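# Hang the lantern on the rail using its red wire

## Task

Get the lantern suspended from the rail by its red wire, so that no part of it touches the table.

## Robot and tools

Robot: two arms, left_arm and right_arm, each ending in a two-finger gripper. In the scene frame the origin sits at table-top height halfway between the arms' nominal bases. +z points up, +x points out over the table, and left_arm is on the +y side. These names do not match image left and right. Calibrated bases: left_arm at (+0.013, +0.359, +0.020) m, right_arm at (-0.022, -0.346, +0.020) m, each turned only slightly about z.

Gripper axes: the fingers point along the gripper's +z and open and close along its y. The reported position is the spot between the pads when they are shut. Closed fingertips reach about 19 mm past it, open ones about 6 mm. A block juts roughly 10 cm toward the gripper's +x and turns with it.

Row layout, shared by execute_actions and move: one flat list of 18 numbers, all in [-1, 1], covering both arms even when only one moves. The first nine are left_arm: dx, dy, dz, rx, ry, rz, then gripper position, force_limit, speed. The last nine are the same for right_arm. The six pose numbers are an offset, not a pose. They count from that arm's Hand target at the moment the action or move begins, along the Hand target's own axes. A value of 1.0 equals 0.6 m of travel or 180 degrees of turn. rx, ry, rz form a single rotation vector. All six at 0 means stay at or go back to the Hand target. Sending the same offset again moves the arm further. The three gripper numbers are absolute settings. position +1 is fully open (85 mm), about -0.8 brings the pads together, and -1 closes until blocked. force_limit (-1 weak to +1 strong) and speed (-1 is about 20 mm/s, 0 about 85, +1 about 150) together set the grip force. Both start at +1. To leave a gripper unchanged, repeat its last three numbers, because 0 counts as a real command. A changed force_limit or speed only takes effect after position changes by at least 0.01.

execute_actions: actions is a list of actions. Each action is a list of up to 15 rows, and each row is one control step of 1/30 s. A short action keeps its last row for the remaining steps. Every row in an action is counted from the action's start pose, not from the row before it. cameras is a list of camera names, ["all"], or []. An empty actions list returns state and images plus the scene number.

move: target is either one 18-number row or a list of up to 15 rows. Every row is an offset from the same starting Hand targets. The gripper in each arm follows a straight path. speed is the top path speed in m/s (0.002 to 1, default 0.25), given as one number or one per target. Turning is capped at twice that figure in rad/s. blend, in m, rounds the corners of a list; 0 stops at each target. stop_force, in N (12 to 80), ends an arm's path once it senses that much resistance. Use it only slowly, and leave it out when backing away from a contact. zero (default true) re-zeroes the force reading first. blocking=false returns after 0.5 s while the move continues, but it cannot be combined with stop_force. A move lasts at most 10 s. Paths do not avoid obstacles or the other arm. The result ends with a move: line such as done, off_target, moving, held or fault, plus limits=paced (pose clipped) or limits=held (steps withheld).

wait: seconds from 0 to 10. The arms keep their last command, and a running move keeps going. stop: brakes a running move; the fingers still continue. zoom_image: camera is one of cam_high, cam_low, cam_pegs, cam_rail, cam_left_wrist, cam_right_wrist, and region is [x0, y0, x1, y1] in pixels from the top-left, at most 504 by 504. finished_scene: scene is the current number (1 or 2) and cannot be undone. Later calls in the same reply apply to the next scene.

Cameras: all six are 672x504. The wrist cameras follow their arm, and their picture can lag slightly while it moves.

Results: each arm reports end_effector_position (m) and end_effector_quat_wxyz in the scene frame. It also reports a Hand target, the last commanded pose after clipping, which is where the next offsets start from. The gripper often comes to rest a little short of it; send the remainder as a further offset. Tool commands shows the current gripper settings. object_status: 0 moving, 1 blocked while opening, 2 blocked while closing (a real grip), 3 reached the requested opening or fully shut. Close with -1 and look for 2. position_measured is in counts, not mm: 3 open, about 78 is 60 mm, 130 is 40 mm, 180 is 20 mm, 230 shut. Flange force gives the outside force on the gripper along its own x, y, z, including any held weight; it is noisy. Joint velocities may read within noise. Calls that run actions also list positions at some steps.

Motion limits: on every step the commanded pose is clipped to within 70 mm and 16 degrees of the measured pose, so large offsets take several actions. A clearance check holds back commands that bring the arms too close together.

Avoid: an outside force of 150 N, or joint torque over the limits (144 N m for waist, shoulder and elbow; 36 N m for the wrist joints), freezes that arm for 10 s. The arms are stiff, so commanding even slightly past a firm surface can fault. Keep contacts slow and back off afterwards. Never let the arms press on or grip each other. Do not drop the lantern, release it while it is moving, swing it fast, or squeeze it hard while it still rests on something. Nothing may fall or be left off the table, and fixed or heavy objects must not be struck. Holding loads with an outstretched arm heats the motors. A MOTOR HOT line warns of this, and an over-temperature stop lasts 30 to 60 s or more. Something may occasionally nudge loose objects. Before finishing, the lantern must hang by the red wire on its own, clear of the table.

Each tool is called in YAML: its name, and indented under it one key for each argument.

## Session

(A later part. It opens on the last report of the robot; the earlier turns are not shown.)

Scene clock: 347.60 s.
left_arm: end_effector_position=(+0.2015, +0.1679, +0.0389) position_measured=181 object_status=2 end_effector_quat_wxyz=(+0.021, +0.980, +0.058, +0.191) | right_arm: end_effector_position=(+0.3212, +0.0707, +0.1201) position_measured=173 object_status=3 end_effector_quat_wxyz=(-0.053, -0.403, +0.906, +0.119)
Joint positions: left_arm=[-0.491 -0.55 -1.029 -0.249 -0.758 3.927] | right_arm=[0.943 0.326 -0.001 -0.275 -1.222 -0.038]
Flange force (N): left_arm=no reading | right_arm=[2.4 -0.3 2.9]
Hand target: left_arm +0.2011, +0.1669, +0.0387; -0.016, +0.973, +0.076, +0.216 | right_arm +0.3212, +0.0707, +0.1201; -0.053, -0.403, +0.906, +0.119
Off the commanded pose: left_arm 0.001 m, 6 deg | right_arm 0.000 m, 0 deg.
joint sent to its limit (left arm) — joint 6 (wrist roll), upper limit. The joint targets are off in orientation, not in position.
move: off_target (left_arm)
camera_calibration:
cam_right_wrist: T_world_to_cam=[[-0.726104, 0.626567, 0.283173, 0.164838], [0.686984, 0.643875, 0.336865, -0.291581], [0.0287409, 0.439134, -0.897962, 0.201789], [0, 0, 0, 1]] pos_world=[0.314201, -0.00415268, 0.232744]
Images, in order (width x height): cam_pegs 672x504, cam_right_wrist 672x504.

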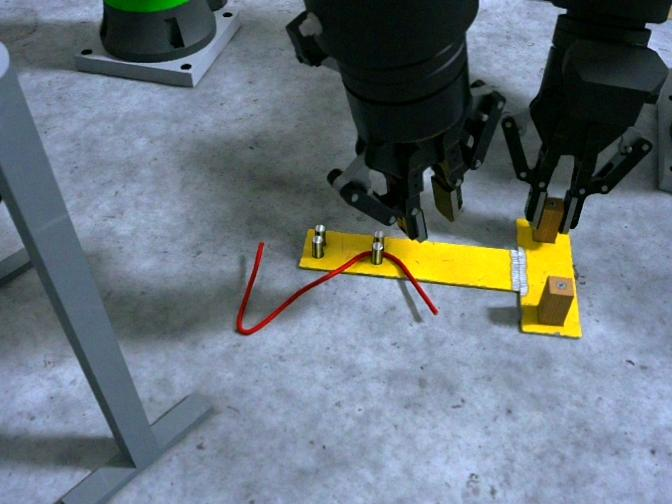

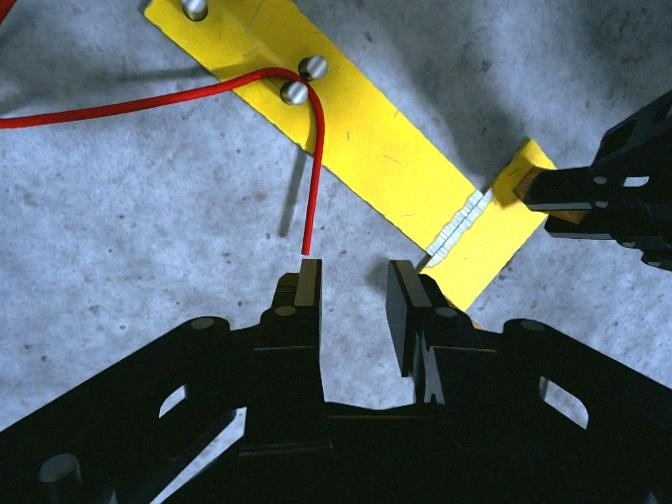

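move:
  target: [0,0,0,0,0,0,-1,0,-1,0,-0.0287,0.1425,0,0,0,-0.35,0,-1]
  speed: 0.07
  stop_force: 14
  cameras: ["cam_right_wrist","cam_pegs","cam_rail"]

Scene clock: 356.40 s.
left_arm: end_effector_position=(+0.2015, +0.1679, +0.0389) position_measured=181 object_status=2 end_effector_quat_wxyz=(+0.021, +0.980, +0.058, +0.191) | right_arm: end_effector_position=(+0.3172, +0.0743, +0.0330) position_measured=173 object_status=3 end_effector_quat_wxyz=(-0.053, -0.403, +0.906, +0.119)
Joint positions: left_arm=[-0.491 -0.55 -1.029 -0.249 -0.758 3.927] | right_arm=[0.952 0.428 -0.082 -0.3 -1.045 0.011]
Flange force (N): left_arm=no reading | right_arm=[1.9 -0.6 2.5]
Hand target: left_arm +0.2011, +0.1669, +0.0387; -0.016, +0.973, +0.076, +0.216 | right_arm +0.3172, +0.0743, +0.0330; -0.053, -0.403, +0.906, +0.119
Off the commanded pose: left_arm 0.001 m, 6 deg | right_arm 0.000 m, 0 deg.
joint sent to its limit (left arm) — joint 6 (wrist roll), upper limit. The joint targets are off in orientation, not in position.
move: off_target (left_arm)
camera_calibration:
cam_right_wrist: T_world_to_cam=[[-0.726101, 0.626596, 0.283116, 0.184321], [0.686987, 0.643902, 0.336807, -0.261836], [0.0287428, 0.439053, -0.898001, 0.122205], [0, 0, 0, 1]] pos_world=[0.310201, -0.000552431, 0.145745]
Images, in order (width x height): cam_pegs 672x504, cam_rail 672x504, cam_right_wrist 672x504.

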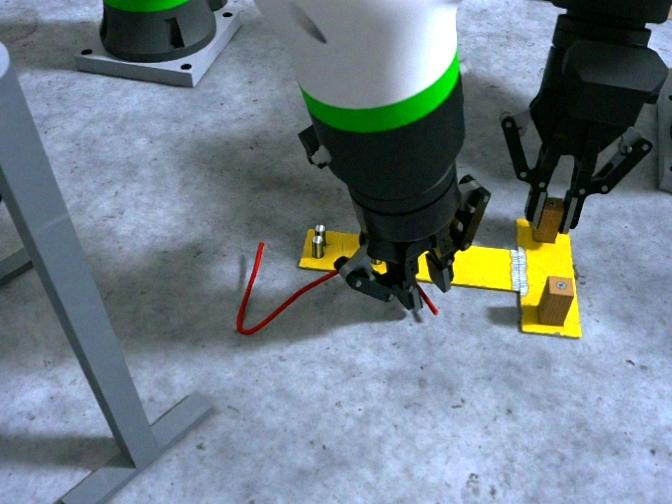

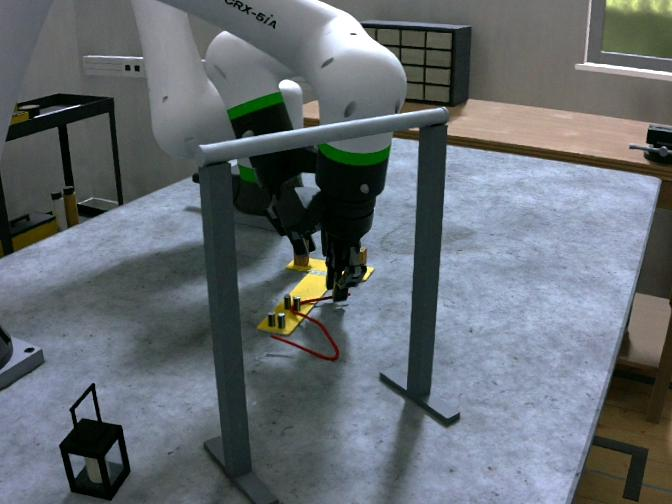

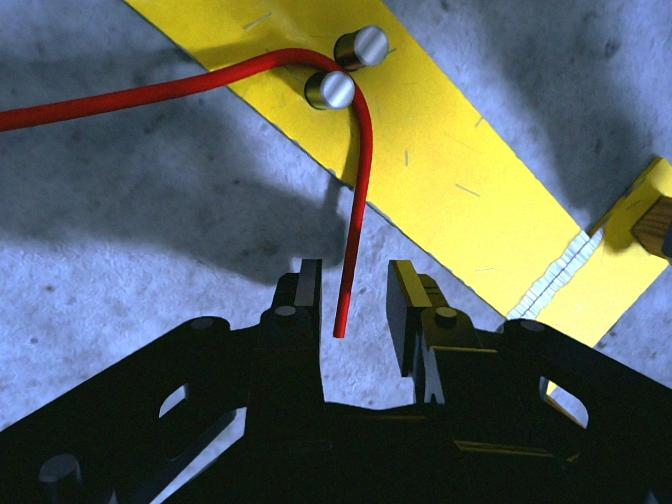

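move:
  target: [0,0,0,0,0,0,-1,0,-1,0,0,0,0,0,0,-1,0,-1]

move:
  target:
    - [0,0,0,0,0,0,-1,0,-1,0.0055,-0.0312,-0.0083,0,-0.0287,0.1073,-1,0,-1]
    - [0,0,0,0,0,0,-1,0,-1,0.0213,-0.0575,-0.0154,0,-0.0573,0.2147,-1,0,-1]
    - [0,0,0,0,0,0,-1,0,-1,0.0442,-0.076,-0.0203,0,-0.086,0.322,-1,0,-1]
  speed: 0.09
  blend: 0.003
  cameras: ["cam_right_wrist","cam_pegs"]

Scene clock: 368.50 s.
left_arm: end_effector_position=(+0.2015, +0.1679, +0.0389) position_measured=181 object_status=2 end_effector_quat_wxyz=(+0.021, +0.980, +0.058, +0.191) | right_arm: end_effector_position=(+0.3172, +0.0743, +0.0330) position_measured=231 object_status=0 end_effector_quat_wxyz=(-0.053, -0.403, +0.906, +0.119)
Joint positions: left_arm=[-0.491 -0.55 -1.029 -0.249 -0.758 3.927] | right_arm=[0.952 0.428 -0.082 -0.3 -1.045 0.011]
Flange force (N): left_arm=no reading | right_arm=[1.8 -0.4 2.6]
Hand target: left_arm +0.2011, +0.1669, +0.0387; -0.016, +0.973, +0.076, +0.216 | right_arm +0.3172, +0.0743, +0.0330; -0.053, -0.403, +0.906, +0.119
Off the commanded pose: left_arm 0.001 m, 6 deg | right_arm 0.000 m, 0 deg.
joint sent to its limit (left arm) — joint 6 (wrist roll), upper limit. The joint targets are off in orientation, not in position.
move: off_target (left_arm)

Scene clock: 374.67 s.
left_arm: end_effector_position=(+0.2015, +0.1679, +0.0389) position_measured=181 object_status=2 end_effector_quat_wxyz=(+0.021, +0.980, +0.058, +0.191) | right_arm: end_effector_position=(+0.3345, +0.0230, +0.0330) position_measured=231 object_status=3 end_effector_quat_wxyz=(+0.014, +0.104, +0.986, +0.129)
Joint positions: left_arm=[-0.491 -0.55 -1.029 -0.249 -0.758 3.927] | right_arm=[0.977 0.226 -0.409 -0.142 -0.696 -1.113]
Flange force (N): left_arm=no reading | right_arm=[1.6 -1.6 2.1]
Hand target: left_arm +0.2011, +0.1669, +0.0387; -0.016, +0.973, +0.076, +0.216 | right_arm +0.3345, +0.0230, +0.0330; +0.014, +0.104, +0.986, +0.129
Off the commanded pose: left_arm 0.001 m, 6 deg | right_arm 0.000 m, 0 deg.
joint sent to its limit (left arm) — joint 6 (wrist roll), upper limit. The joint targets are off in orientation, not in position.
move: off_target (left_arm)
camera_calibration:
cam_right_wrist: T_world_to_cam=[[0.179408, 0.942137, 0.283181, -0.081146], [0.90103, -0.272915, 0.337139, -0.291116], [0.394915, 0.194669, -0.897856, 0.0274201], [0, 0, 0, 1]] pos_world=[0.266034, -0.00833701, 0.145745]
Images, in order (width x height): cam_pegs 672x504, cam_right_wrist 672x504.

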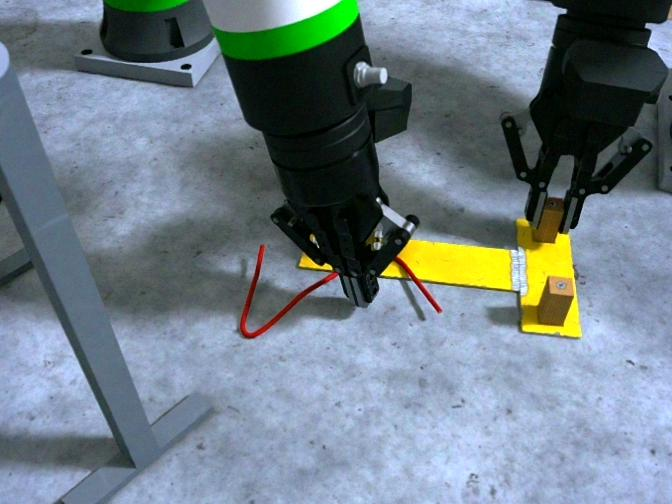

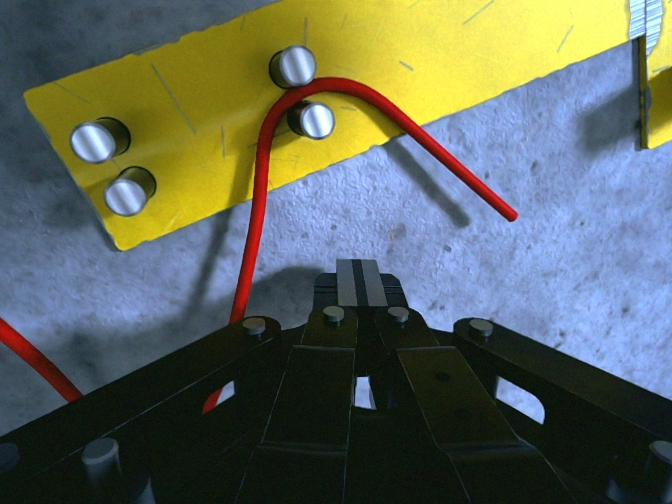

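move:
  target:
    - [0,0,0,0,0,0,-1,0,-1,0,0.0215,-0.0805,0,0,0,-0.35,0,-1]
    - [0,0,0,0,0,0,-1,0,-1,0.046,0.0965,-0.0605,0,0.086,-0.322,-0.35,0,-1]
  speed: 0.25

move:
  target: [0,0,0,0,0,0,-1,0,-1,0,-0.025,0.0934,0,0,0,-0.35,0,-1]
  speed: 0.03
  stop_force: 12
  cameras: ["cam_right_wrist"]

Scene clock: 399.40 s.
left_arm: end_effector_position=(+0.2015, +0.1679, +0.0389) position_measured=181 object_status=2 end_effector_quat_wxyz=(+0.021, +0.980, +0.058, +0.191) | right_arm: end_effector_position=(+0.3171, +0.0744, +0.0830) position_measured=173 object_status=3 end_effector_quat_wxyz=(-0.053, -0.403, +0.906, +0.119)
Joint positions: left_arm=[-0.491 -0.55 -1.029 -0.249 -0.758 3.927] | right_arm=[0.953 0.364 -0.042 -0.284 -1.144 -0.024]
Flange force (N): left_arm=no reading | right_arm=[1.8 -0.2 2.2]
Hand target: left_arm +0.2011, +0.1669, +0.0387; -0.016, +0.973, +0.076, +0.216 | right_arm +0.3172, +0.0743, +0.0830; -0.053, -0.403, +0.906, +0.119
Off the commanded pose: left_arm 0.001 m, 6 deg | right_arm 0.000 m, 0 deg.
joint sent to its limit (left arm) — joint 6 (wrist roll), upper limit. The joint targets are off in orientation, not in position.
move: off_target (left_arm)

Scene clock: 402.00 s.
left_arm: end_effector_position=(+0.2015, +0.1679, +0.0389) position_measured=181 object_status=2 end_effector_quat_wxyz=(+0.021, +0.980, +0.058, +0.191) | right_arm: end_effector_position=(+0.3172, +0.0743, +0.0250) position_measured=173 object_status=3 end_effector_quat_wxyz=(-0.053, -0.403, +0.906, +0.119)
Joint positions: left_arm=[-0.491 -0.55 -1.029 -0.249 -0.758 3.927] | right_arm=[0.951 0.439 -0.087 -0.302 -1.029 0.017]
Flange force (N): left_arm=no reading | right_arm=[1.7 -0.2 2.4]
Hand target: left_arm +0.2011, +0.1669, +0.0387; -0.016, +0.973, +0.076, +0.216 | right_arm +0.3172, +0.0743, +0.0250; -0.053, -0.403, +0.906, +0.119
Off the commanded pose: left_arm 0.001 m, 6 deg | right_arm 0.000 m, 0 deg.
joint sent to its limit (left arm) — joint 6 (wrist roll), upper limit. The joint targets are off in orientation, not in position.
move: off_target (left_arm)
camera_calibration:
cam_right_wrist: T_world_to_cam=[[-0.726101, 0.626596, 0.283116, 0.186586], [0.686987, 0.643902, 0.336807, -0.259142], [0.0287428, 0.439053, -0.898001, 0.115021], [0, 0, 0, 1]] pos_world=[0.310201, -0.000552431, 0.137745]
Images, in order (width x height): cam_right_wrist 672x504.

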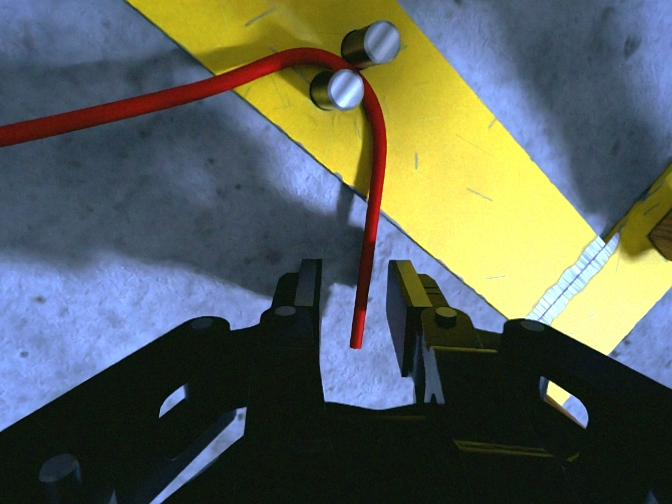

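move:
  target: [0,0,0,0,0,0,-1,0,-1,0,0,0,0,0,0,-1,0.2,-1]
  cameras: ["cam_right_wrist"]

Scene clock: 405.37 s.
left_arm: end_effector_position=(+0.2015, +0.1679, +0.0389) position_measured=181 object_status=2 end_effector_quat_wxyz=(+0.021, +0.980, +0.058, +0.191) | right_arm: end_effector_position=(+0.3172, +0.0743, +0.0250) position_measured=226 object_status=0 end_effector_quat_wxyz=(-0.053, -0.403, +0.906, +0.119)
Joint positions: left_arm=[-0.491 -0.55 -1.029 -0.249 -0.758 3.927] | right_arm=[0.951 0.439 -0.087 -0.303 -1.029 0.017]
Flange force (N): left_arm=no reading | right_arm=[2.5 1.6 2.3]
Hand target: left_arm +0.2011, +0.1669, +0.0387; -0.016, +0.973, +0.076, +0.216 | right_arm +0.3172, +0.0743, +0.0250; -0.053, -0.403, +0.906, +0.119
Off the commanded pose: left_arm 0.001 m, 6 deg | right_arm 0.000 m, 0 deg.
joint sent to its limit (left arm) — joint 6 (wrist roll), upper limit. The joint targets are off in orientation, not in position.
move: off_target (left_arm)
camera_calibration:
cam_right_wrist: T_world_to_cam=[[-0.726011, 0.626655, 0.283219, 0.186545], [0.687083, 0.643789, 0.336829, -0.259174], [0.0287425, 0.439136, -0.897961, 0.115016], [0, 0, 0, 1]] pos_world=[0.310201, -0.000553422, 0.137744]
Images, in order (width x height): cam_right_wrist 672x504.

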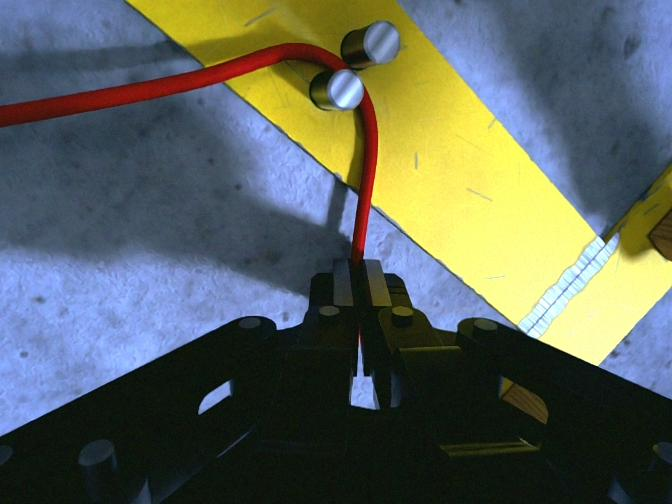

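move:
  target:
    - [0,0,0,0,0,0,-1,0,-1,0.0055,-0.0312,-0.0083,0,-0.0287,0.1073,-1,0.2,-1]
    - [0,0,0,0,0,0,-1,0,-1,0.0213,-0.0575,-0.0154,0,-0.0573,0.2147,-1,0.2,-1]
    - [0,0,0,0,0,0,-1,0,-1,0.0442,-0.076,-0.0203,0,-0.086,0.322,-1,0.2,-1]
    - [0,0,0,0,0,0,-1,0,-1,0.071,-0.0857,-0.0229,0,-0.1147,0.4293,-1,0.2,-1]
  speed: 0.11
  blend: 0.003
  cameras: ["cam_right_wrist","cam_pegs"]

Scene clock: 418.03 s.
left_arm: end_effector_position=(+0.2015, +0.1678, +0.0389) position_measured=181 object_status=2 end_effector_quat_wxyz=(+0.021, +0.980, +0.058, +0.191) | right_arm: end_effector_position=(+0.3282, +0.0070, +0.0251) position_measured=226 object_status=2 end_effector_quat_wxyz=(+0.036, +0.274, +0.953, +0.125)
Joint positions: left_arm=[-0.491 -0.55 -1.029 -0.249 -0.758 3.927] | right_arm=[1.04 0.179 -0.543 0.025 -0.589 -1.642]
Flange force (N): left_arm=no reading | right_arm=[10.3 -1.1 1.8]
Hand target: left_arm +0.2011, +0.1669, +0.0387; -0.016, +0.973, +0.076, +0.216 | right_arm +0.3282, +0.0070, +0.0250; +0.036, +0.274, +0.953, +0.125
Off the commanded pose: left_arm 0.001 m, 6 deg | right_arm 0.000 m, 0 deg.
joint sent to its limit (left arm) — joint 6 (wrist roll), upper limit. The joint targets are off in orientation, not in position.
move: off_target (left_arm)
camera_calibration:
cam_right_wrist: T_world_to_cam=[[0.490638, 0.824003, 0.283361, -0.164032], [0.75331, -0.564553, 0.337347, -0.2367], [0.437947, 0.0479437, -0.897721, 0.0127138], [0, 0, 0, 1]] pos_world=[0.253221, 0.000923251, 0.137744]
Images, in order (width x height): cam_pegs 672x504, cam_right_wrist 672x504.

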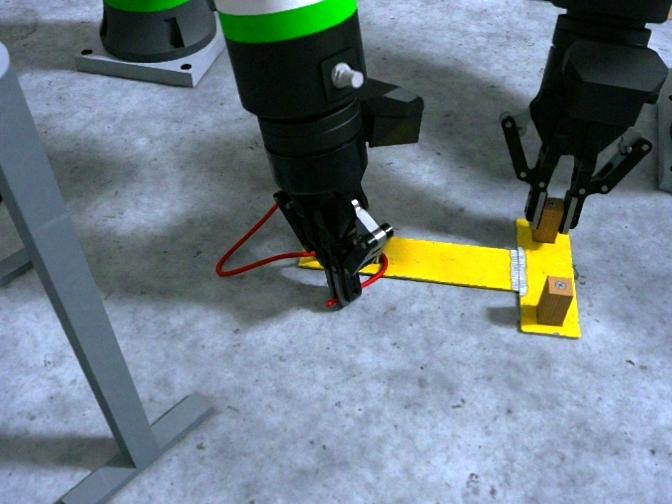

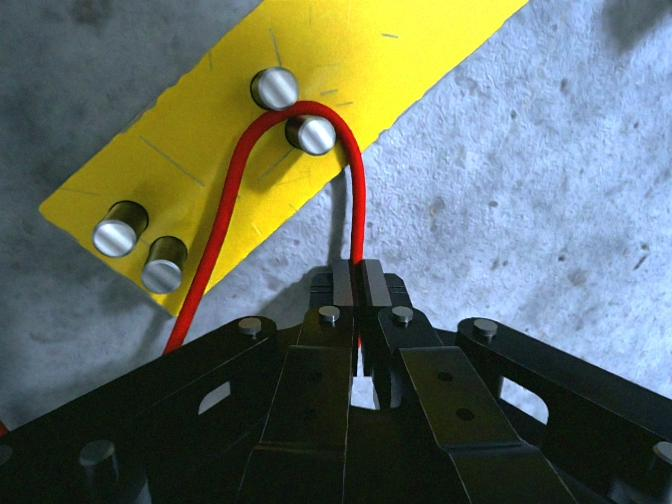

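move:
  target: [0,0,0,0,0,0,-1,0,-1,0.002,0.0145,0.003,0,0.0086,-0.032,-1,0.2,-1]
  speed: 0.03

move:
  target: [0,0,0,0,0,0,-1,0,-1,0,0.0108,-0.0403,0,0,0,-1,0.2,-1]
  speed: 0.02
  cameras: ["cam_right_wrist","cam_pegs"]

Scene clock: 426.37 s.
left_arm: end_effector_position=(+0.2015, +0.1679, +0.0389) position_measured=181 object_status=2 end_effector_quat_wxyz=(+0.021, +0.980, +0.058, +0.191) | right_arm: end_effector_position=(+0.3319, +0.0151, +0.0256) position_measured=226 object_status=2 end_effector_quat_wxyz=(+0.029, +0.224, +0.966, +0.127)
Joint positions: left_arm=[-0.491 -0.55 -1.029 -0.249 -0.758 3.927] | right_arm=[1.021 0.202 -0.495 -0.031 -0.613 -1.477]
Flange force (N): left_arm=no reading | right_arm=[5.5 -5.8 0.4]
Hand target: left_arm +0.2011, +0.1669, +0.0387; -0.016, +0.973, +0.076, +0.216 | right_arm +0.3319, +0.0151, +0.0256; +0.029, +0.224, +0.966, +0.127
Off the commanded pose: left_arm 0.001 m, 6 deg | right_arm 0.000 m, 0 deg.
joint sent to its limit (left arm) — joint 6 (wrist roll), upper limit. The joint targets are off in orientation, not in position.
move: off_target (left_arm)

Scene clock: 427.87 s.
left_arm: end_effector_position=(+0.2015, +0.1678, +0.0389) position_measured=181 object_status=2 end_effector_quat_wxyz=(+0.021, +0.980, +0.058, +0.191) | right_arm: end_effector_position=(+0.3319, +0.0151, +0.0506) position_measured=226 object_status=2 end_effector_quat_wxyz=(+0.029, +0.224, +0.966, +0.127)
Joint positions: left_arm=[-0.491 -0.55 -1.029 -0.249 -0.758 3.927] | right_arm=[1.021 0.159 -0.474 -0.029 -0.678 -1.48]
Flange force (N): left_arm=no reading | right_arm=[9.8 -5.8 8.5]
Hand target: left_arm +0.2011, +0.1669, +0.0387; -0.016, +0.973, +0.076, +0.216 | right_arm +0.3319, +0.0152, +0.0506; +0.029, +0.224, +0.966, +0.127
Off the commanded pose: left_arm 0.001 m, 6 deg | right_arm 0.000 m, 0 deg.
joint sent to its limit (left arm) — joint 6 (wrist roll), upper limit. The joint targets are off in orientation, not in position.
move: off_target (left_arm)
camera_calibration:
cam_right_wrist: T_world_to_cam=[[0.402364, 0.870528, 0.283346, -0.151222], [0.80798, -0.4832, 0.337175, -0.262854], [0.430433, 0.0932711, -0.897791, 0.0353843], [0, 0, 0, 1]] pos_world=[0.257996, 0.00133109, 0.163244]
Images, in order (width x height): cam_pegs 672x504, cam_right_wrist 672x504.

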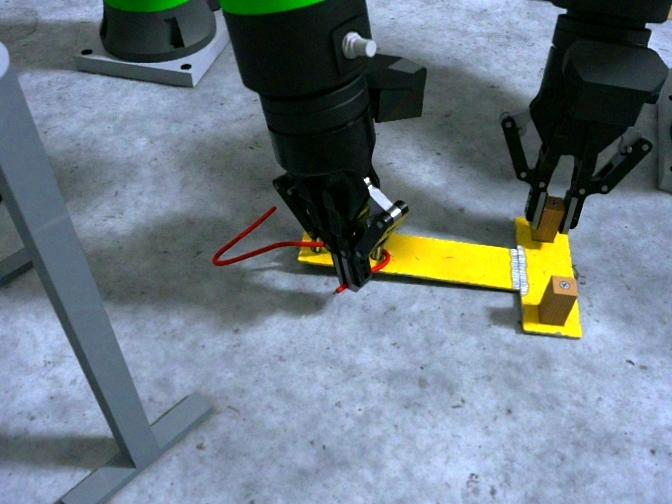

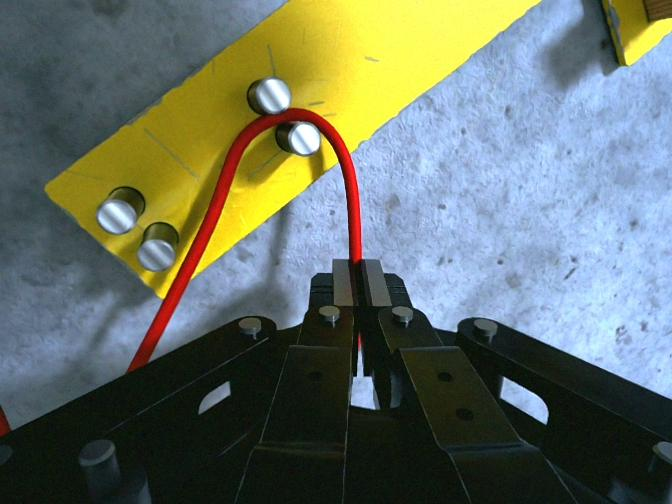

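move:
  target: [0,0,0,0,0,0,-1,0,-1,0,0.0065,-0.0242,0,0,0,-1,0.2,-1]
  speed: 0.02
  cameras: ["cam_right_wrist","cam_pegs"]

Scene clock: 431.63 s.
left_arm: end_effector_position=(+0.2015, +0.1678, +0.0389) position_measured=181 object_status=2 end_effector_quat_wxyz=(+0.021, +0.980, +0.058, +0.191) | right_arm: end_effector_position=(+0.3319, +0.0152, +0.0656) position_measured=226 object_status=2 end_effector_quat_wxyz=(+0.029, +0.224, +0.966, +0.127)
Joint positions: left_arm=[-0.491 -0.55 -1.029 -0.249 -0.758 3.927] | right_arm=[1.022 0.135 -0.46 -0.027 -0.716 -1.482]
Flange force (N): left_arm=no reading | right_arm=[17.9 -7.1 15.8]
Hand target: left_arm +0.2011, +0.1669, +0.0387; -0.016, +0.973, +0.076, +0.216 | right_arm +0.3319, +0.0152, +0.0656; +0.029, +0.224, +0.966, +0.127
Off the commanded pose: left_arm 0.001 m, 6 deg | right_arm 0.000 m, 0 deg.
joint sent to its limit (left arm) — joint 6 (wrist roll), upper limit. The joint targets are off in orientation, not in position.
move: off_target (left_arm)
camera_calibration:
cam_right_wrist: T_world_to_cam=[[0.402364, 0.870528, 0.283346, -0.155432], [0.80798, -0.4832, 0.337175, -0.267831], [0.430433, 0.0932711, -0.897791, 0.0488942], [0, 0, 0, 1]] pos_world=[0.257896, 0.00133109, 0.178244]
Images, in order (width x height): cam_pegs 672x504, cam_right_wrist 672x504.

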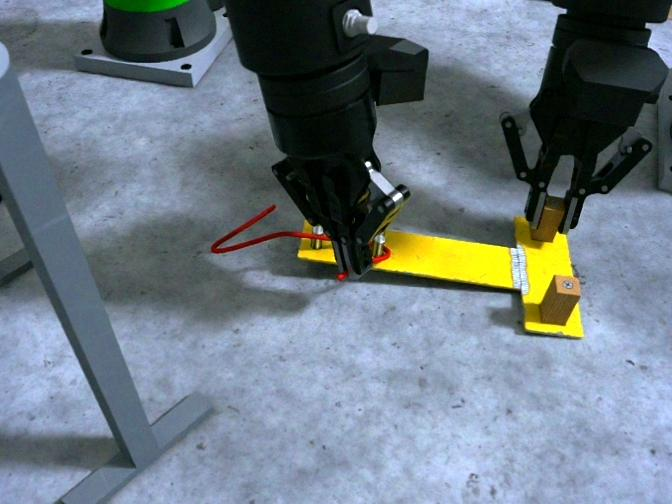

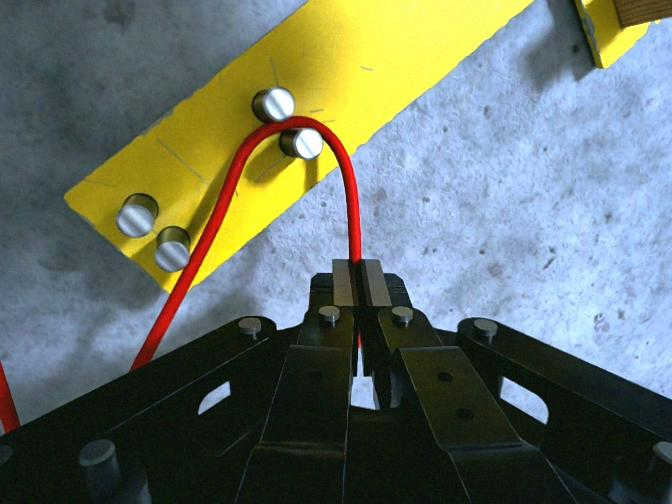

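move:
  target:
    - [0,0,0,0,0,0,-1,0,-1,0,-0.0086,0.0322,0,0,0,-1,0.2,-1]
    - [0,0,0,0,0,0,-1,0,-1,0.01,-0.0126,0.0322,0,0,0,-1,0.2,-1]
  speed: 0.03

move:
  target: [0,0,0,0,0,0,-1,0,-1,0,0.0043,-0.0161,0,0,0,-1,0.2,-1]
  speed: 0.02
  cameras: ["cam_right_wrist"]

Scene clock: 439.90 s.
left_arm: end_effector_position=(+0.2014, +0.1678, +0.0389) position_measured=181 object_status=0 end_effector_quat_wxyz=(+0.021, +0.980, +0.058, +0.191) | right_arm: end_effector_position=(+0.3255, +0.0157, +0.0450) position_measured=226 object_status=2 end_effector_quat_wxyz=(+0.029, +0.224, +0.966, +0.127)
Joint positions: left_arm=[-0.491 -0.55 -1.029 -0.249 -0.758 3.927] | right_arm=[1.036 0.158 -0.493 -0.023 -0.659 -1.498]
Flange force (N): left_arm=no reading | right_arm=[-0.4 -2.2 0.8]
Hand target: left_arm +0.2011, +0.1669, +0.0387; -0.016, +0.973, +0.076, +0.216 | right_arm +0.3255, +0.0157, +0.0450; +0.029, +0.224, +0.966, +0.127
Off the commanded pose: left_arm 0.001 m, 6 deg | right_arm 0.000 m, 0 deg.
joint sent to its limit (left arm) — joint 6 (wrist roll), upper limit. The joint targets are off in orientation, not in position.
move: off_target (left_arm)

Scene clock: 440.67 s.
left_arm: end_effector_position=(+0.2015, +0.1678, +0.0389) position_measured=182 object_status=2 end_effector_quat_wxyz=(+0.021, +0.980, +0.058, +0.191) | right_arm: end_effector_position=(+0.3255, +0.0157, +0.0550) position_measured=226 object_status=2 end_effector_quat_wxyz=(+0.029, +0.224, +0.966, +0.127)
Joint positions: left_arm=[-0.491 -0.55 -1.029 -0.249 -0.758 3.927] | right_arm=[1.036 0.141 -0.484 -0.023 -0.685 -1.499]
Flange force (N): left_arm=no reading | right_arm=[1.0 -2.7 2.9]
Hand target: left_arm +0.2011, +0.1669, +0.0387; -0.016, +0.973, +0.076, +0.216 | right_arm +0.3255, +0.0157, +0.0550; +0.029, +0.224, +0.966, +0.127
Off the commanded pose: left_arm 0.001 m, 6 deg | right_arm 0.000 m, 0 deg.
joint sent to its limit (left arm) — joint 6 (wrist roll), upper limit. The joint targets are off in orientation, not in position.
move: off_target (left_arm)
camera_calibration:
cam_right_wrist: T_world_to_cam=[[0.402364, 0.870528, 0.283346, -0.150416], [0.80798, -0.4832, 0.337175, -0.258877], [0.430433, 0.0932711, -0.897791, 0.0420334], [0, 0, 0, 1]] pos_world=[0.251596, 0.00193109, 0.167644]
Images, in order (width x height): cam_right_wrist 672x504.

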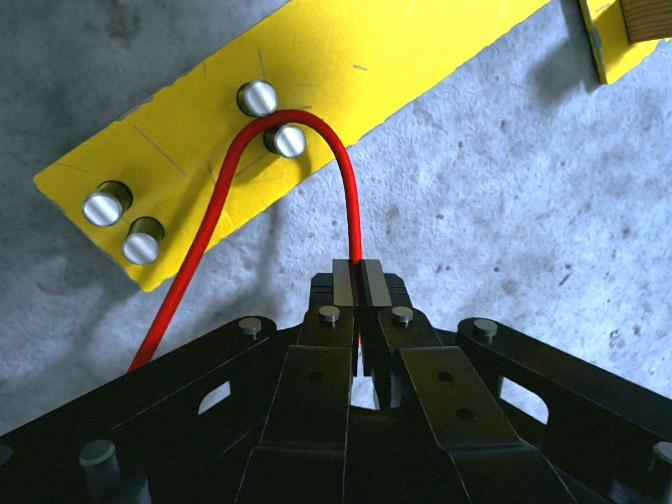

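move:
  target: [0,0,0,0,0,0,-1,0,-1,0.005,0.003,-0.0242,0,0,0,-1,0.2,-1]
  speed: 0.02
  cameras: ["cam_right_wrist"]

move:
  target: [0,0,0,0,0,0,-1,0,-1,0.003,0.0065,-0.0242,0,0,0,-1,0.2,-1]
  speed: 0.02
  cameras: ["cam_right_wrist","cam_pegs","cam_low"]

Scene clock: 445.13 s.
left_arm: end_effector_position=(+0.2015, +0.1679, +0.0389) position_measured=182 object_status=2 end_effector_quat_wxyz=(+0.021, +0.980, +0.058, +0.191) | right_arm: end_effector_position=(+0.3219, +0.0153, +0.0695) position_measured=226 object_status=2 end_effector_quat_wxyz=(+0.029, +0.224, +0.966, +0.127)
Joint positions: left_arm=[-0.491 -0.55 -1.029 -0.249 -0.758 3.927] | right_arm=[1.043 0.111 -0.478 -0.019 -0.721 -1.509]
Flange force (N): left_arm=no reading | right_arm=[-1.7 -2.1 4.4]
Hand target: left_arm +0.2011, +0.1669, +0.0387; -0.016, +0.973, +0.076, +0.216 | right_arm +0.3219, +0.0153, +0.0695; +0.029, +0.224, +0.966, +0.127
Off the commanded pose: left_arm 0.001 m, 6 deg | right_arm 0.000 m, 0 deg.
joint sent to its limit (left arm) — joint 6 (wrist roll), upper limit. The joint targets are off in orientation, not in position.
move: off_target (left_arm)
camera_calibration:
cam_right_wrist: T_world_to_cam=[[0.402364, 0.870528, 0.283346, -0.15264], [0.80798, -0.4832, 0.337175, -0.261099], [0.430433, 0.0932711, -0.897791, 0.0566476], [0, 0, 0, 1]] pos_world=[0.247996, 0.00143109, 0.182144]
Images, in order (width x height): cam_right_wrist 672x504.

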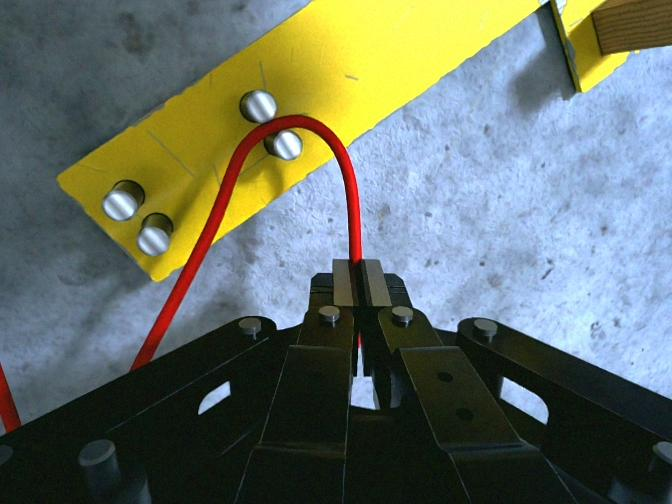

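Scene clock: 446.13 s.
left_arm: end_effector_position=(+0.2015, +0.1679, +0.0389) position_measured=182 object_status=2 end_effector_quat_wxyz=(+0.021, +0.980, +0.058, +0.191) | right_arm: end_effector_position=(+0.3203, +0.0161, +0.0845) position_measured=226 object_status=2 end_effector_quat_wxyz=(+0.029, +0.224, +0.966, +0.127)
Joint positions: left_arm=[-0.491 -0.55 -1.029 -0.249 -0.758 3.927] | right_arm=[1.048 0.087 -0.464 -0.016 -0.759 -1.516]
Flange force (N): left_arm=no reading | right_arm=[1.9 -2.7 2.4]
Hand target: left_arm +0.2011, +0.1669, +0.0387; -0.016, +0.973, +0.076, +0.216 | right_arm +0.3203, +0.0161, +0.0845; +0.029, +0.224, +0.966, +0.127
Off the commanded pose: left_arm 0.001 m, 6 deg | right_arm 0.000 m, 0 deg.
joint sent to its limit (left arm) — joint 6 (wrist roll), upper limit. The joint targets are off in orientation, not in position.
move: off_target (left_arm)
camera_calibration:
cam_right_wrist: T_world_to_cam=[[0.402364, 0.870528, 0.283346, -0.156971], [0.80798, -0.4832, 0.337175, -0.264511], [0.430433, 0.0932711, -0.897791, 0.0708183], [0, 0, 0, 1]] pos_world=[0.246396, 0.00223109, 0.197244]
Images, in order (width x height): cam_low 672x504, cam_pegs 672x504, cam_right_wrist 672x504.

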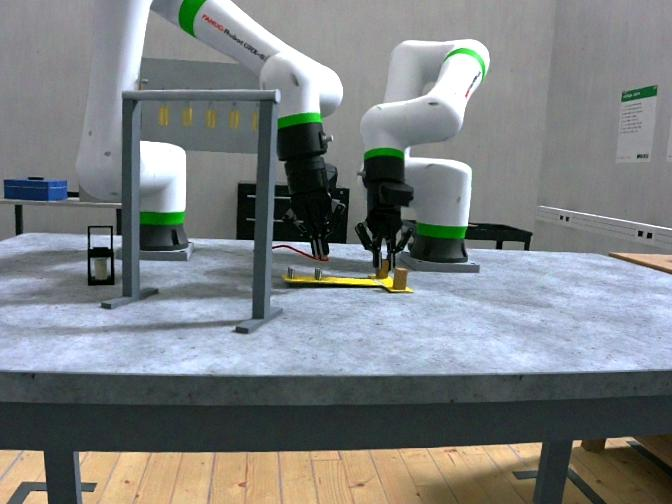

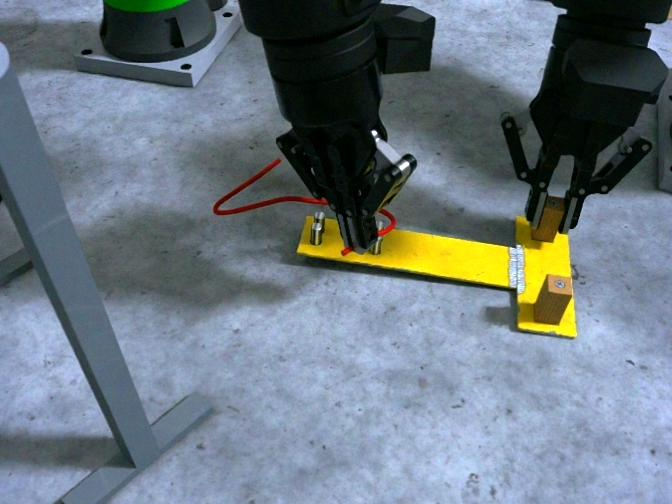

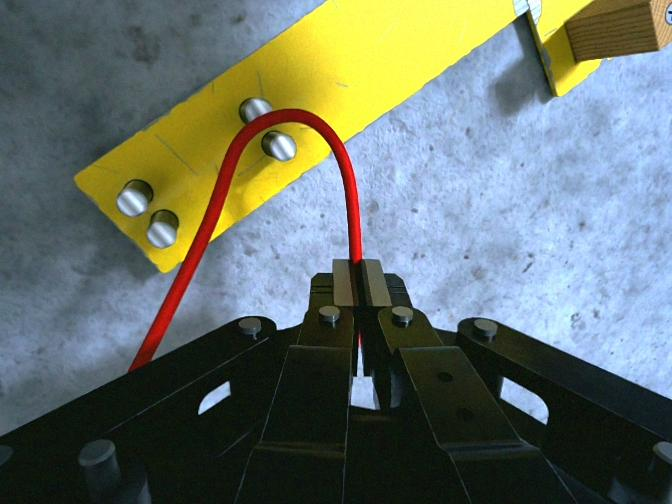

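move:
  target: [0,0,0,0,0,0,0.2,0,-1,0,0,0,0,0,0,-1,0.2,-1]

move:
  target:
    - [0.106,0,-0.226,0,0,0,0.2,0,-1,0,0,0,0,0,0,-1,0.2,-1]
    - [0.05,-0.4,-0.3,0,-0.139,0,0.2,0,-1,0,0,0,0,0,0,-1,0.2,-1]
  speed: 0.3

Scene clock: 458.53 s.
left_arm: end_effector_position=(+0.2015, +0.1679, +0.0389) position_measured=104 object_status=0 end_effector_quat_wxyz=(+0.021, +0.980, +0.058, +0.191) | right_arm: end_effector_position=(+0.3203, +0.0161, +0.0845) position_measured=226 object_status=2 end_effector_quat_wxyz=(+0.029, +0.224, +0.966, +0.127)
Joint positions: left_arm=[-0.491 -0.55 -1.029 -0.249 -0.758 3.927] | right_arm=[1.048 0.087 -0.464 -0.016 -0.759 -1.516]
Flange force (N): left_arm=no reading | right_arm=[1.5 -2.7 2.0]
Hand target: left_arm +0.2011, +0.1669, +0.0387; -0.016, +0.973, +0.076, +0.216 | right_arm +0.3203, +0.0161, +0.0845; +0.029, +0.224, +0.966, +0.127
Off the commanded pose: left_arm 0.001 m, 6 deg | right_arm 0.000 m, 0 deg.
joint sent to its limit (left arm) — joint 6 (wrist roll), upper limit. The joint targets are off in orientation, not in position.
move: off_target (left_arm)

Scene clock: 461.50 s.
left_arm: end_effector_position=(+0.1232, +0.3601, +0.2082) position_measured=104 object_status=3 end_effector_quat_wxyz=(-0.142, +0.984, +0.104, -0.001) | right_arm: end_effector_position=(+0.3203, +0.0161, +0.0845) position_measured=226 object_status=2 end_effector_quat_wxyz=(+0.029, +0.224, +0.966, +0.127)
Joint positions: left_arm=[0.411 -0.999 -0.727 -0.28 -1.757 2.902] | right_arm=[1.048 0.087 -0.464 -0.016 -0.759 -1.516]
Flange force (N): left_arm=no reading | right_arm=[1.3 -1.9 2.5]
Hand target: left_arm +0.1232, +0.3601, +0.2082; -0.142, +0.984, +0.104, -0.001 (not the last commanded pose) | right_arm +0.3203, +0.0161, +0.0845; +0.029, +0.224, +0.966, +0.127
Off the commanded pose: left_arm 0.038 m, 17 deg; orientation clipped | right_arm 0.000 m, 0 deg.
led back after a hold (left arm): the arm was led back toward your command in small steps, so it may still be short of it.
move: held (left_arm; a check stopped the path); limits=paced,held
pose unreachable (left arm): on one or more control steps of this call, first in action 0 (counted from 0), this arm could not follow its commanded pose, so it was not sent that pose on those steps. It may still have moved: this result reports where it is.
cause: moving toward the commanded pose would bring two parts of the arm too close to each other (its gripper and another part of the arm, with joints 2 (shoulder) to 6 (wrist roll) between them, 16 mm apart when it was first held).

move:
  target:
    - [0.35,0,0,0,0,0,0.2,0,-1,0,0.0215,-0.08,0,0,0,-1,0.2,-1]
    - [0.35,0,0,0,0,0,0.2,0,-1,-0.1,0.369,0.03,0,0,0,-1,0.2,-1]
  speed: 0.2
  cameras: ["cam_right_wrist","cam_high","cam_rail"]

Scene clock: 473.37 s.
left_arm: end_effector_position=(+0.3287, +0.4033, +0.2139) position_measured=104 object_status=3 end_effector_quat_wxyz=(-0.142, +0.984, +0.104, -0.001) | right_arm: end_effector_position=(+0.4703, +0.1859, +0.1243) position_measured=226 object_status=2 end_effector_quat_wxyz=(+0.029, +0.224, +0.966, +0.127)
Joint positions: left_arm=[0.284 -0.296 -0.406 -0.286 -1.425 3.131] | right_arm=[0.968 0.573 0.294 -0.037 -1.032 -1.431]
Flange force (N): left_arm=[-3.5 5.6 0.0] | right_arm=[1.5 -4.0 2.3]
Hand target: left_arm +0.3287, +0.4033, +0.2139; -0.142, +0.984, +0.104, -0.001 | right_arm +0.4703, +0.1859, +0.1242; +0.029, +0.224, +0.966, +0.127
Off the commanded pose: left_arm 0.000 m, 0 deg | right_arm 0.000 m, 0 deg.
move: done
camera_calibration:
cam_right_wrist: T_world_to_cam=[[0.402364, 0.870528, 0.283346, -0.376477], [0.80798, -0.4832, 0.337175, -0.316998], [0.430433, 0.0932711, -0.897791, 0.0260489], [0, 0, 0, 1]] pos_world=[0.396396, 0.172131, 0.236944]
Images, in order (width x height): cam_high 672x504, cam_rail 672x504, cam_right_wrist 672x504.

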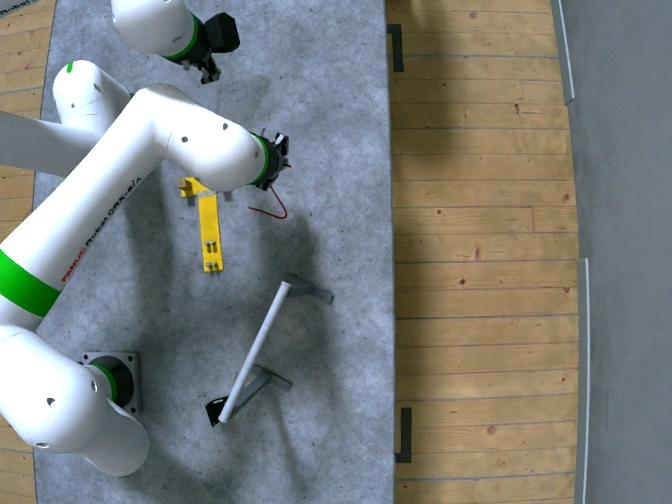

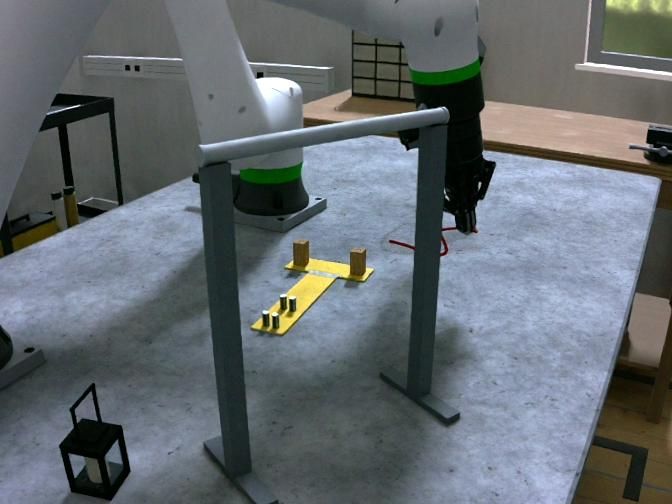

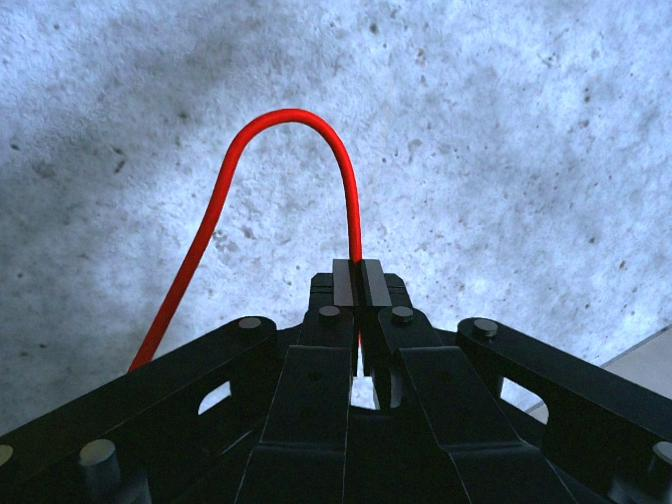

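move:
  target: [0,0,0,0,0,0,0.2,0,-1,0,-0.0417,0.1563,0,0,0,-1,0.2,-1]
  speed: 0.06
  stop_force: 12

move:
  target: [0,0,0,0,0,0,0.2,0,-1,0,0,0,0,0,0,-0.5,0.2,-1]

move:
  target: [0,0,0,0,0,0,0.2,0,-1,0,0.043,-0.161,0,0,0,-0.5,0.2,-1]
  speed: 0.1
  cameras: ["cam_right_wrist","cam_high","cam_low"]

Scene clock: 482.23 s.
left_arm: end_effector_position=(+0.3287, +0.4033, +0.2139) position_measured=104 object_status=3 end_effector_quat_wxyz=(-0.142, +0.984, +0.104, -0.001) | right_arm: end_effector_position=(+0.4704, +0.1859, +0.0272) position_measured=226 object_status=2 end_effector_quat_wxyz=(+0.029, +0.224, +0.966, +0.127)
Joint positions: left_arm=[0.284 -0.296 -0.406 -0.286 -1.425 3.131] | right_arm=[0.968 0.665 0.198 -0.043 -0.845 -1.422]
Flange force (N): left_arm=[-3.7 5.4 0.6] | right_arm=[-0.2 -1.3 -2.1]
Hand target: left_arm +0.3287, +0.4033, +0.2139; -0.142, +0.984, +0.104, -0.001 | right_arm +0.4704, +0.1859, +0.0272; +0.029, +0.224, +0.966, +0.127
Off the commanded pose: left_arm 0.000 m, 0 deg | right_arm 0.000 m, 0 deg.
move: done

Scene clock: 483.13 s.
left_arm: end_effector_position=(+0.3287, +0.4033, +0.2139) position_measured=104 object_status=3 end_effector_quat_wxyz=(-0.142, +0.984, +0.104, -0.001) | right_arm: end_effector_position=(+0.4704, +0.1859, +0.0271) position_measured=192 object_status=0 end_effector_quat_wxyz=(+0.029, +0.224, +0.966, +0.127)
Joint positions: left_arm=[0.284 -0.296 -0.406 -0.286 -1.425 3.131] | right_arm=[0.968 0.665 0.198 -0.043 -0.845 -1.422]
Flange force (N): left_arm=[-3.6 5.4 0.2] | right_arm=[1.4 -2.9 1.8]
Hand target: left_arm +0.3287, +0.4033, +0.2139; -0.142, +0.984, +0.104, -0.001 | right_arm +0.4704, +0.1859, +0.0272; +0.029, +0.224, +0.966, +0.127
Off the commanded pose: left_arm 0.000 m, 0 deg | right_arm 0.000 m, 0 deg.
move: done

Scene clock: 484.47 s.
left_arm: end_effector_position=(+0.3287, +0.4033, +0.2139) position_measured=104 object_status=3 end_effector_quat_wxyz=(-0.142, +0.984, +0.104, -0.001) | right_arm: end_effector_position=(+0.4704, +0.1859, +0.1271) position_measured=192 object_status=3 end_effector_quat_wxyz=(+0.030, +0.224, +0.966, +0.127)
Joint positions: left_arm=[0.284 -0.296 -0.406 -0.286 -1.425 3.131] | right_arm=[0.968 0.571 0.297 -0.037 -1.038 -1.432]
Flange force (N): left_arm=[-3.5 5.3 0.4] | right_arm=[1.5 -3.6 2.5]
Hand target: left_arm +0.3287, +0.4033, +0.2139; -0.142, +0.984, +0.104, -0.001 | right_arm +0.4704, +0.1860, +0.1272; +0.029, +0.224, +0.966, +0.127
Off the commanded pose: left_arm 0.000 m, 0 deg | right_arm 0.000 m, 0 deg.
move: done
camera_calibration:
cam_right_wrist: T_world_to_cam=[[0.402379, 0.870549, 0.283259, -0.377288], [0.80797, -0.48318, 0.337226, -0.317987], [0.430436, 0.093172, -0.897799, 0.0286708], [0, 0, 0, 1]] pos_world=[0.396396, 0.172131, 0.239844]
Images, in order (width x height): cam_high 672x504, cam_low 672x504, cam_right_wrist 672x504.

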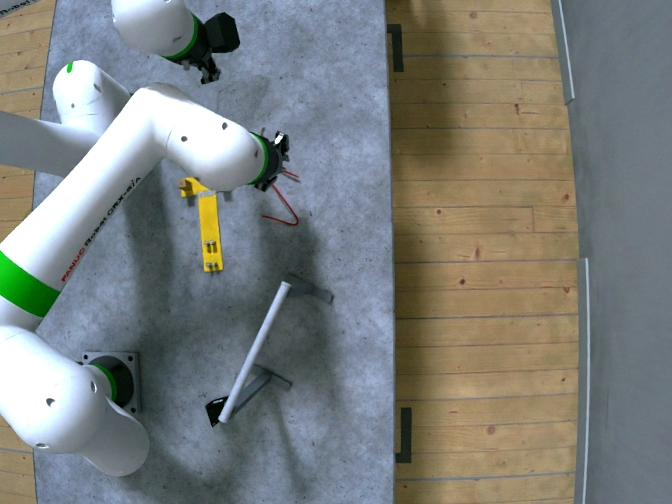

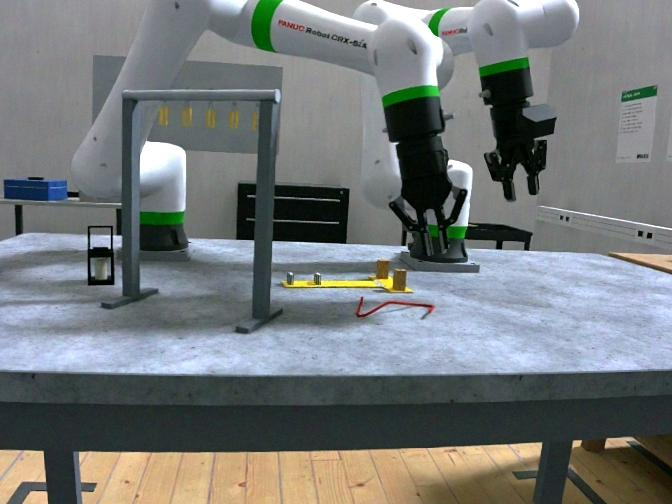

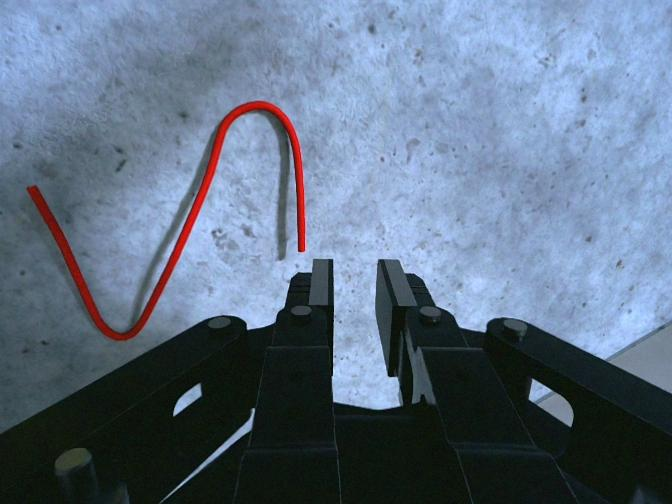

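move:
  target: [0,0,0,0,0,0,0.2,0,-1,-0.06,-0.134,0.045,0.0815,-0.0206,0.154,-0.45,0.2,-1]
  speed: 0.2
  cameras: ["cam_right_wrist"]

Scene clock: 502.83 s.
left_arm: end_effector_position=(+0.3287, +0.4033, +0.2139) position_measured=104 object_status=3 end_effector_quat_wxyz=(-0.142, +0.984, +0.104, -0.001) | right_arm: end_effector_position=(+0.4716, +0.1066, +0.0804) position_measured=186 object_status=3 end_effector_quat_wxyz=(+0.001, +0.454, +0.891, +0.000)
Joint positions: left_arm=[0.284 -0.296 -0.406 -0.286 -1.425 3.131] | right_arm=[0.916 0.653 0.326 0.002 -1.244 -1.881]
Flange force (N): left_arm=[-3.5 5.2 0.5] | right_arm=[0.0 -2.8 2.9]
Hand target: left_arm +0.3287, +0.4033, +0.2139; -0.142, +0.984, +0.104, -0.001 | right_arm +0.4716, +0.1066, +0.0804; +0.001, +0.454, +0.891, +0.000
Off the commanded pose: left_arm 0.000 m, 0 deg | right_arm 0.000 m, 0 deg.
move: done
camera_calibration:
cam_right_wrist: T_world_to_cam=[[0.795705, 0.605102, 0.0265566, -0.432042], [0.560306, -0.752033, 0.347136, -0.196862], [0.230024, -0.261338, -0.937439, 0.128993], [0, 0, 0, 1]] pos_world=[0.424409, 0.147094, 0.200734]
Images, in order (width x height): cam_right_wrist 672x504.

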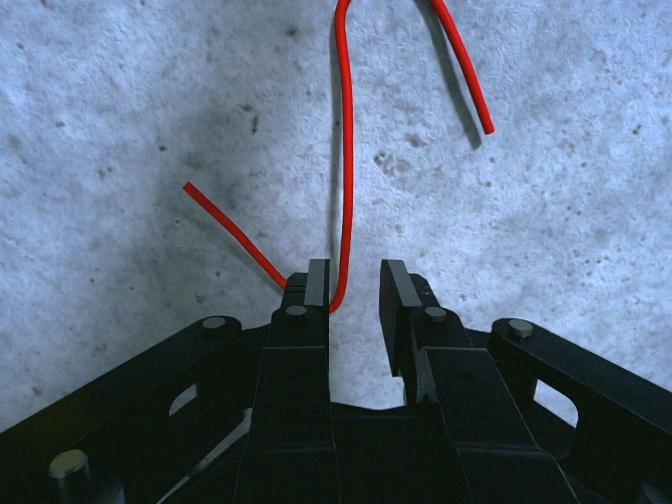

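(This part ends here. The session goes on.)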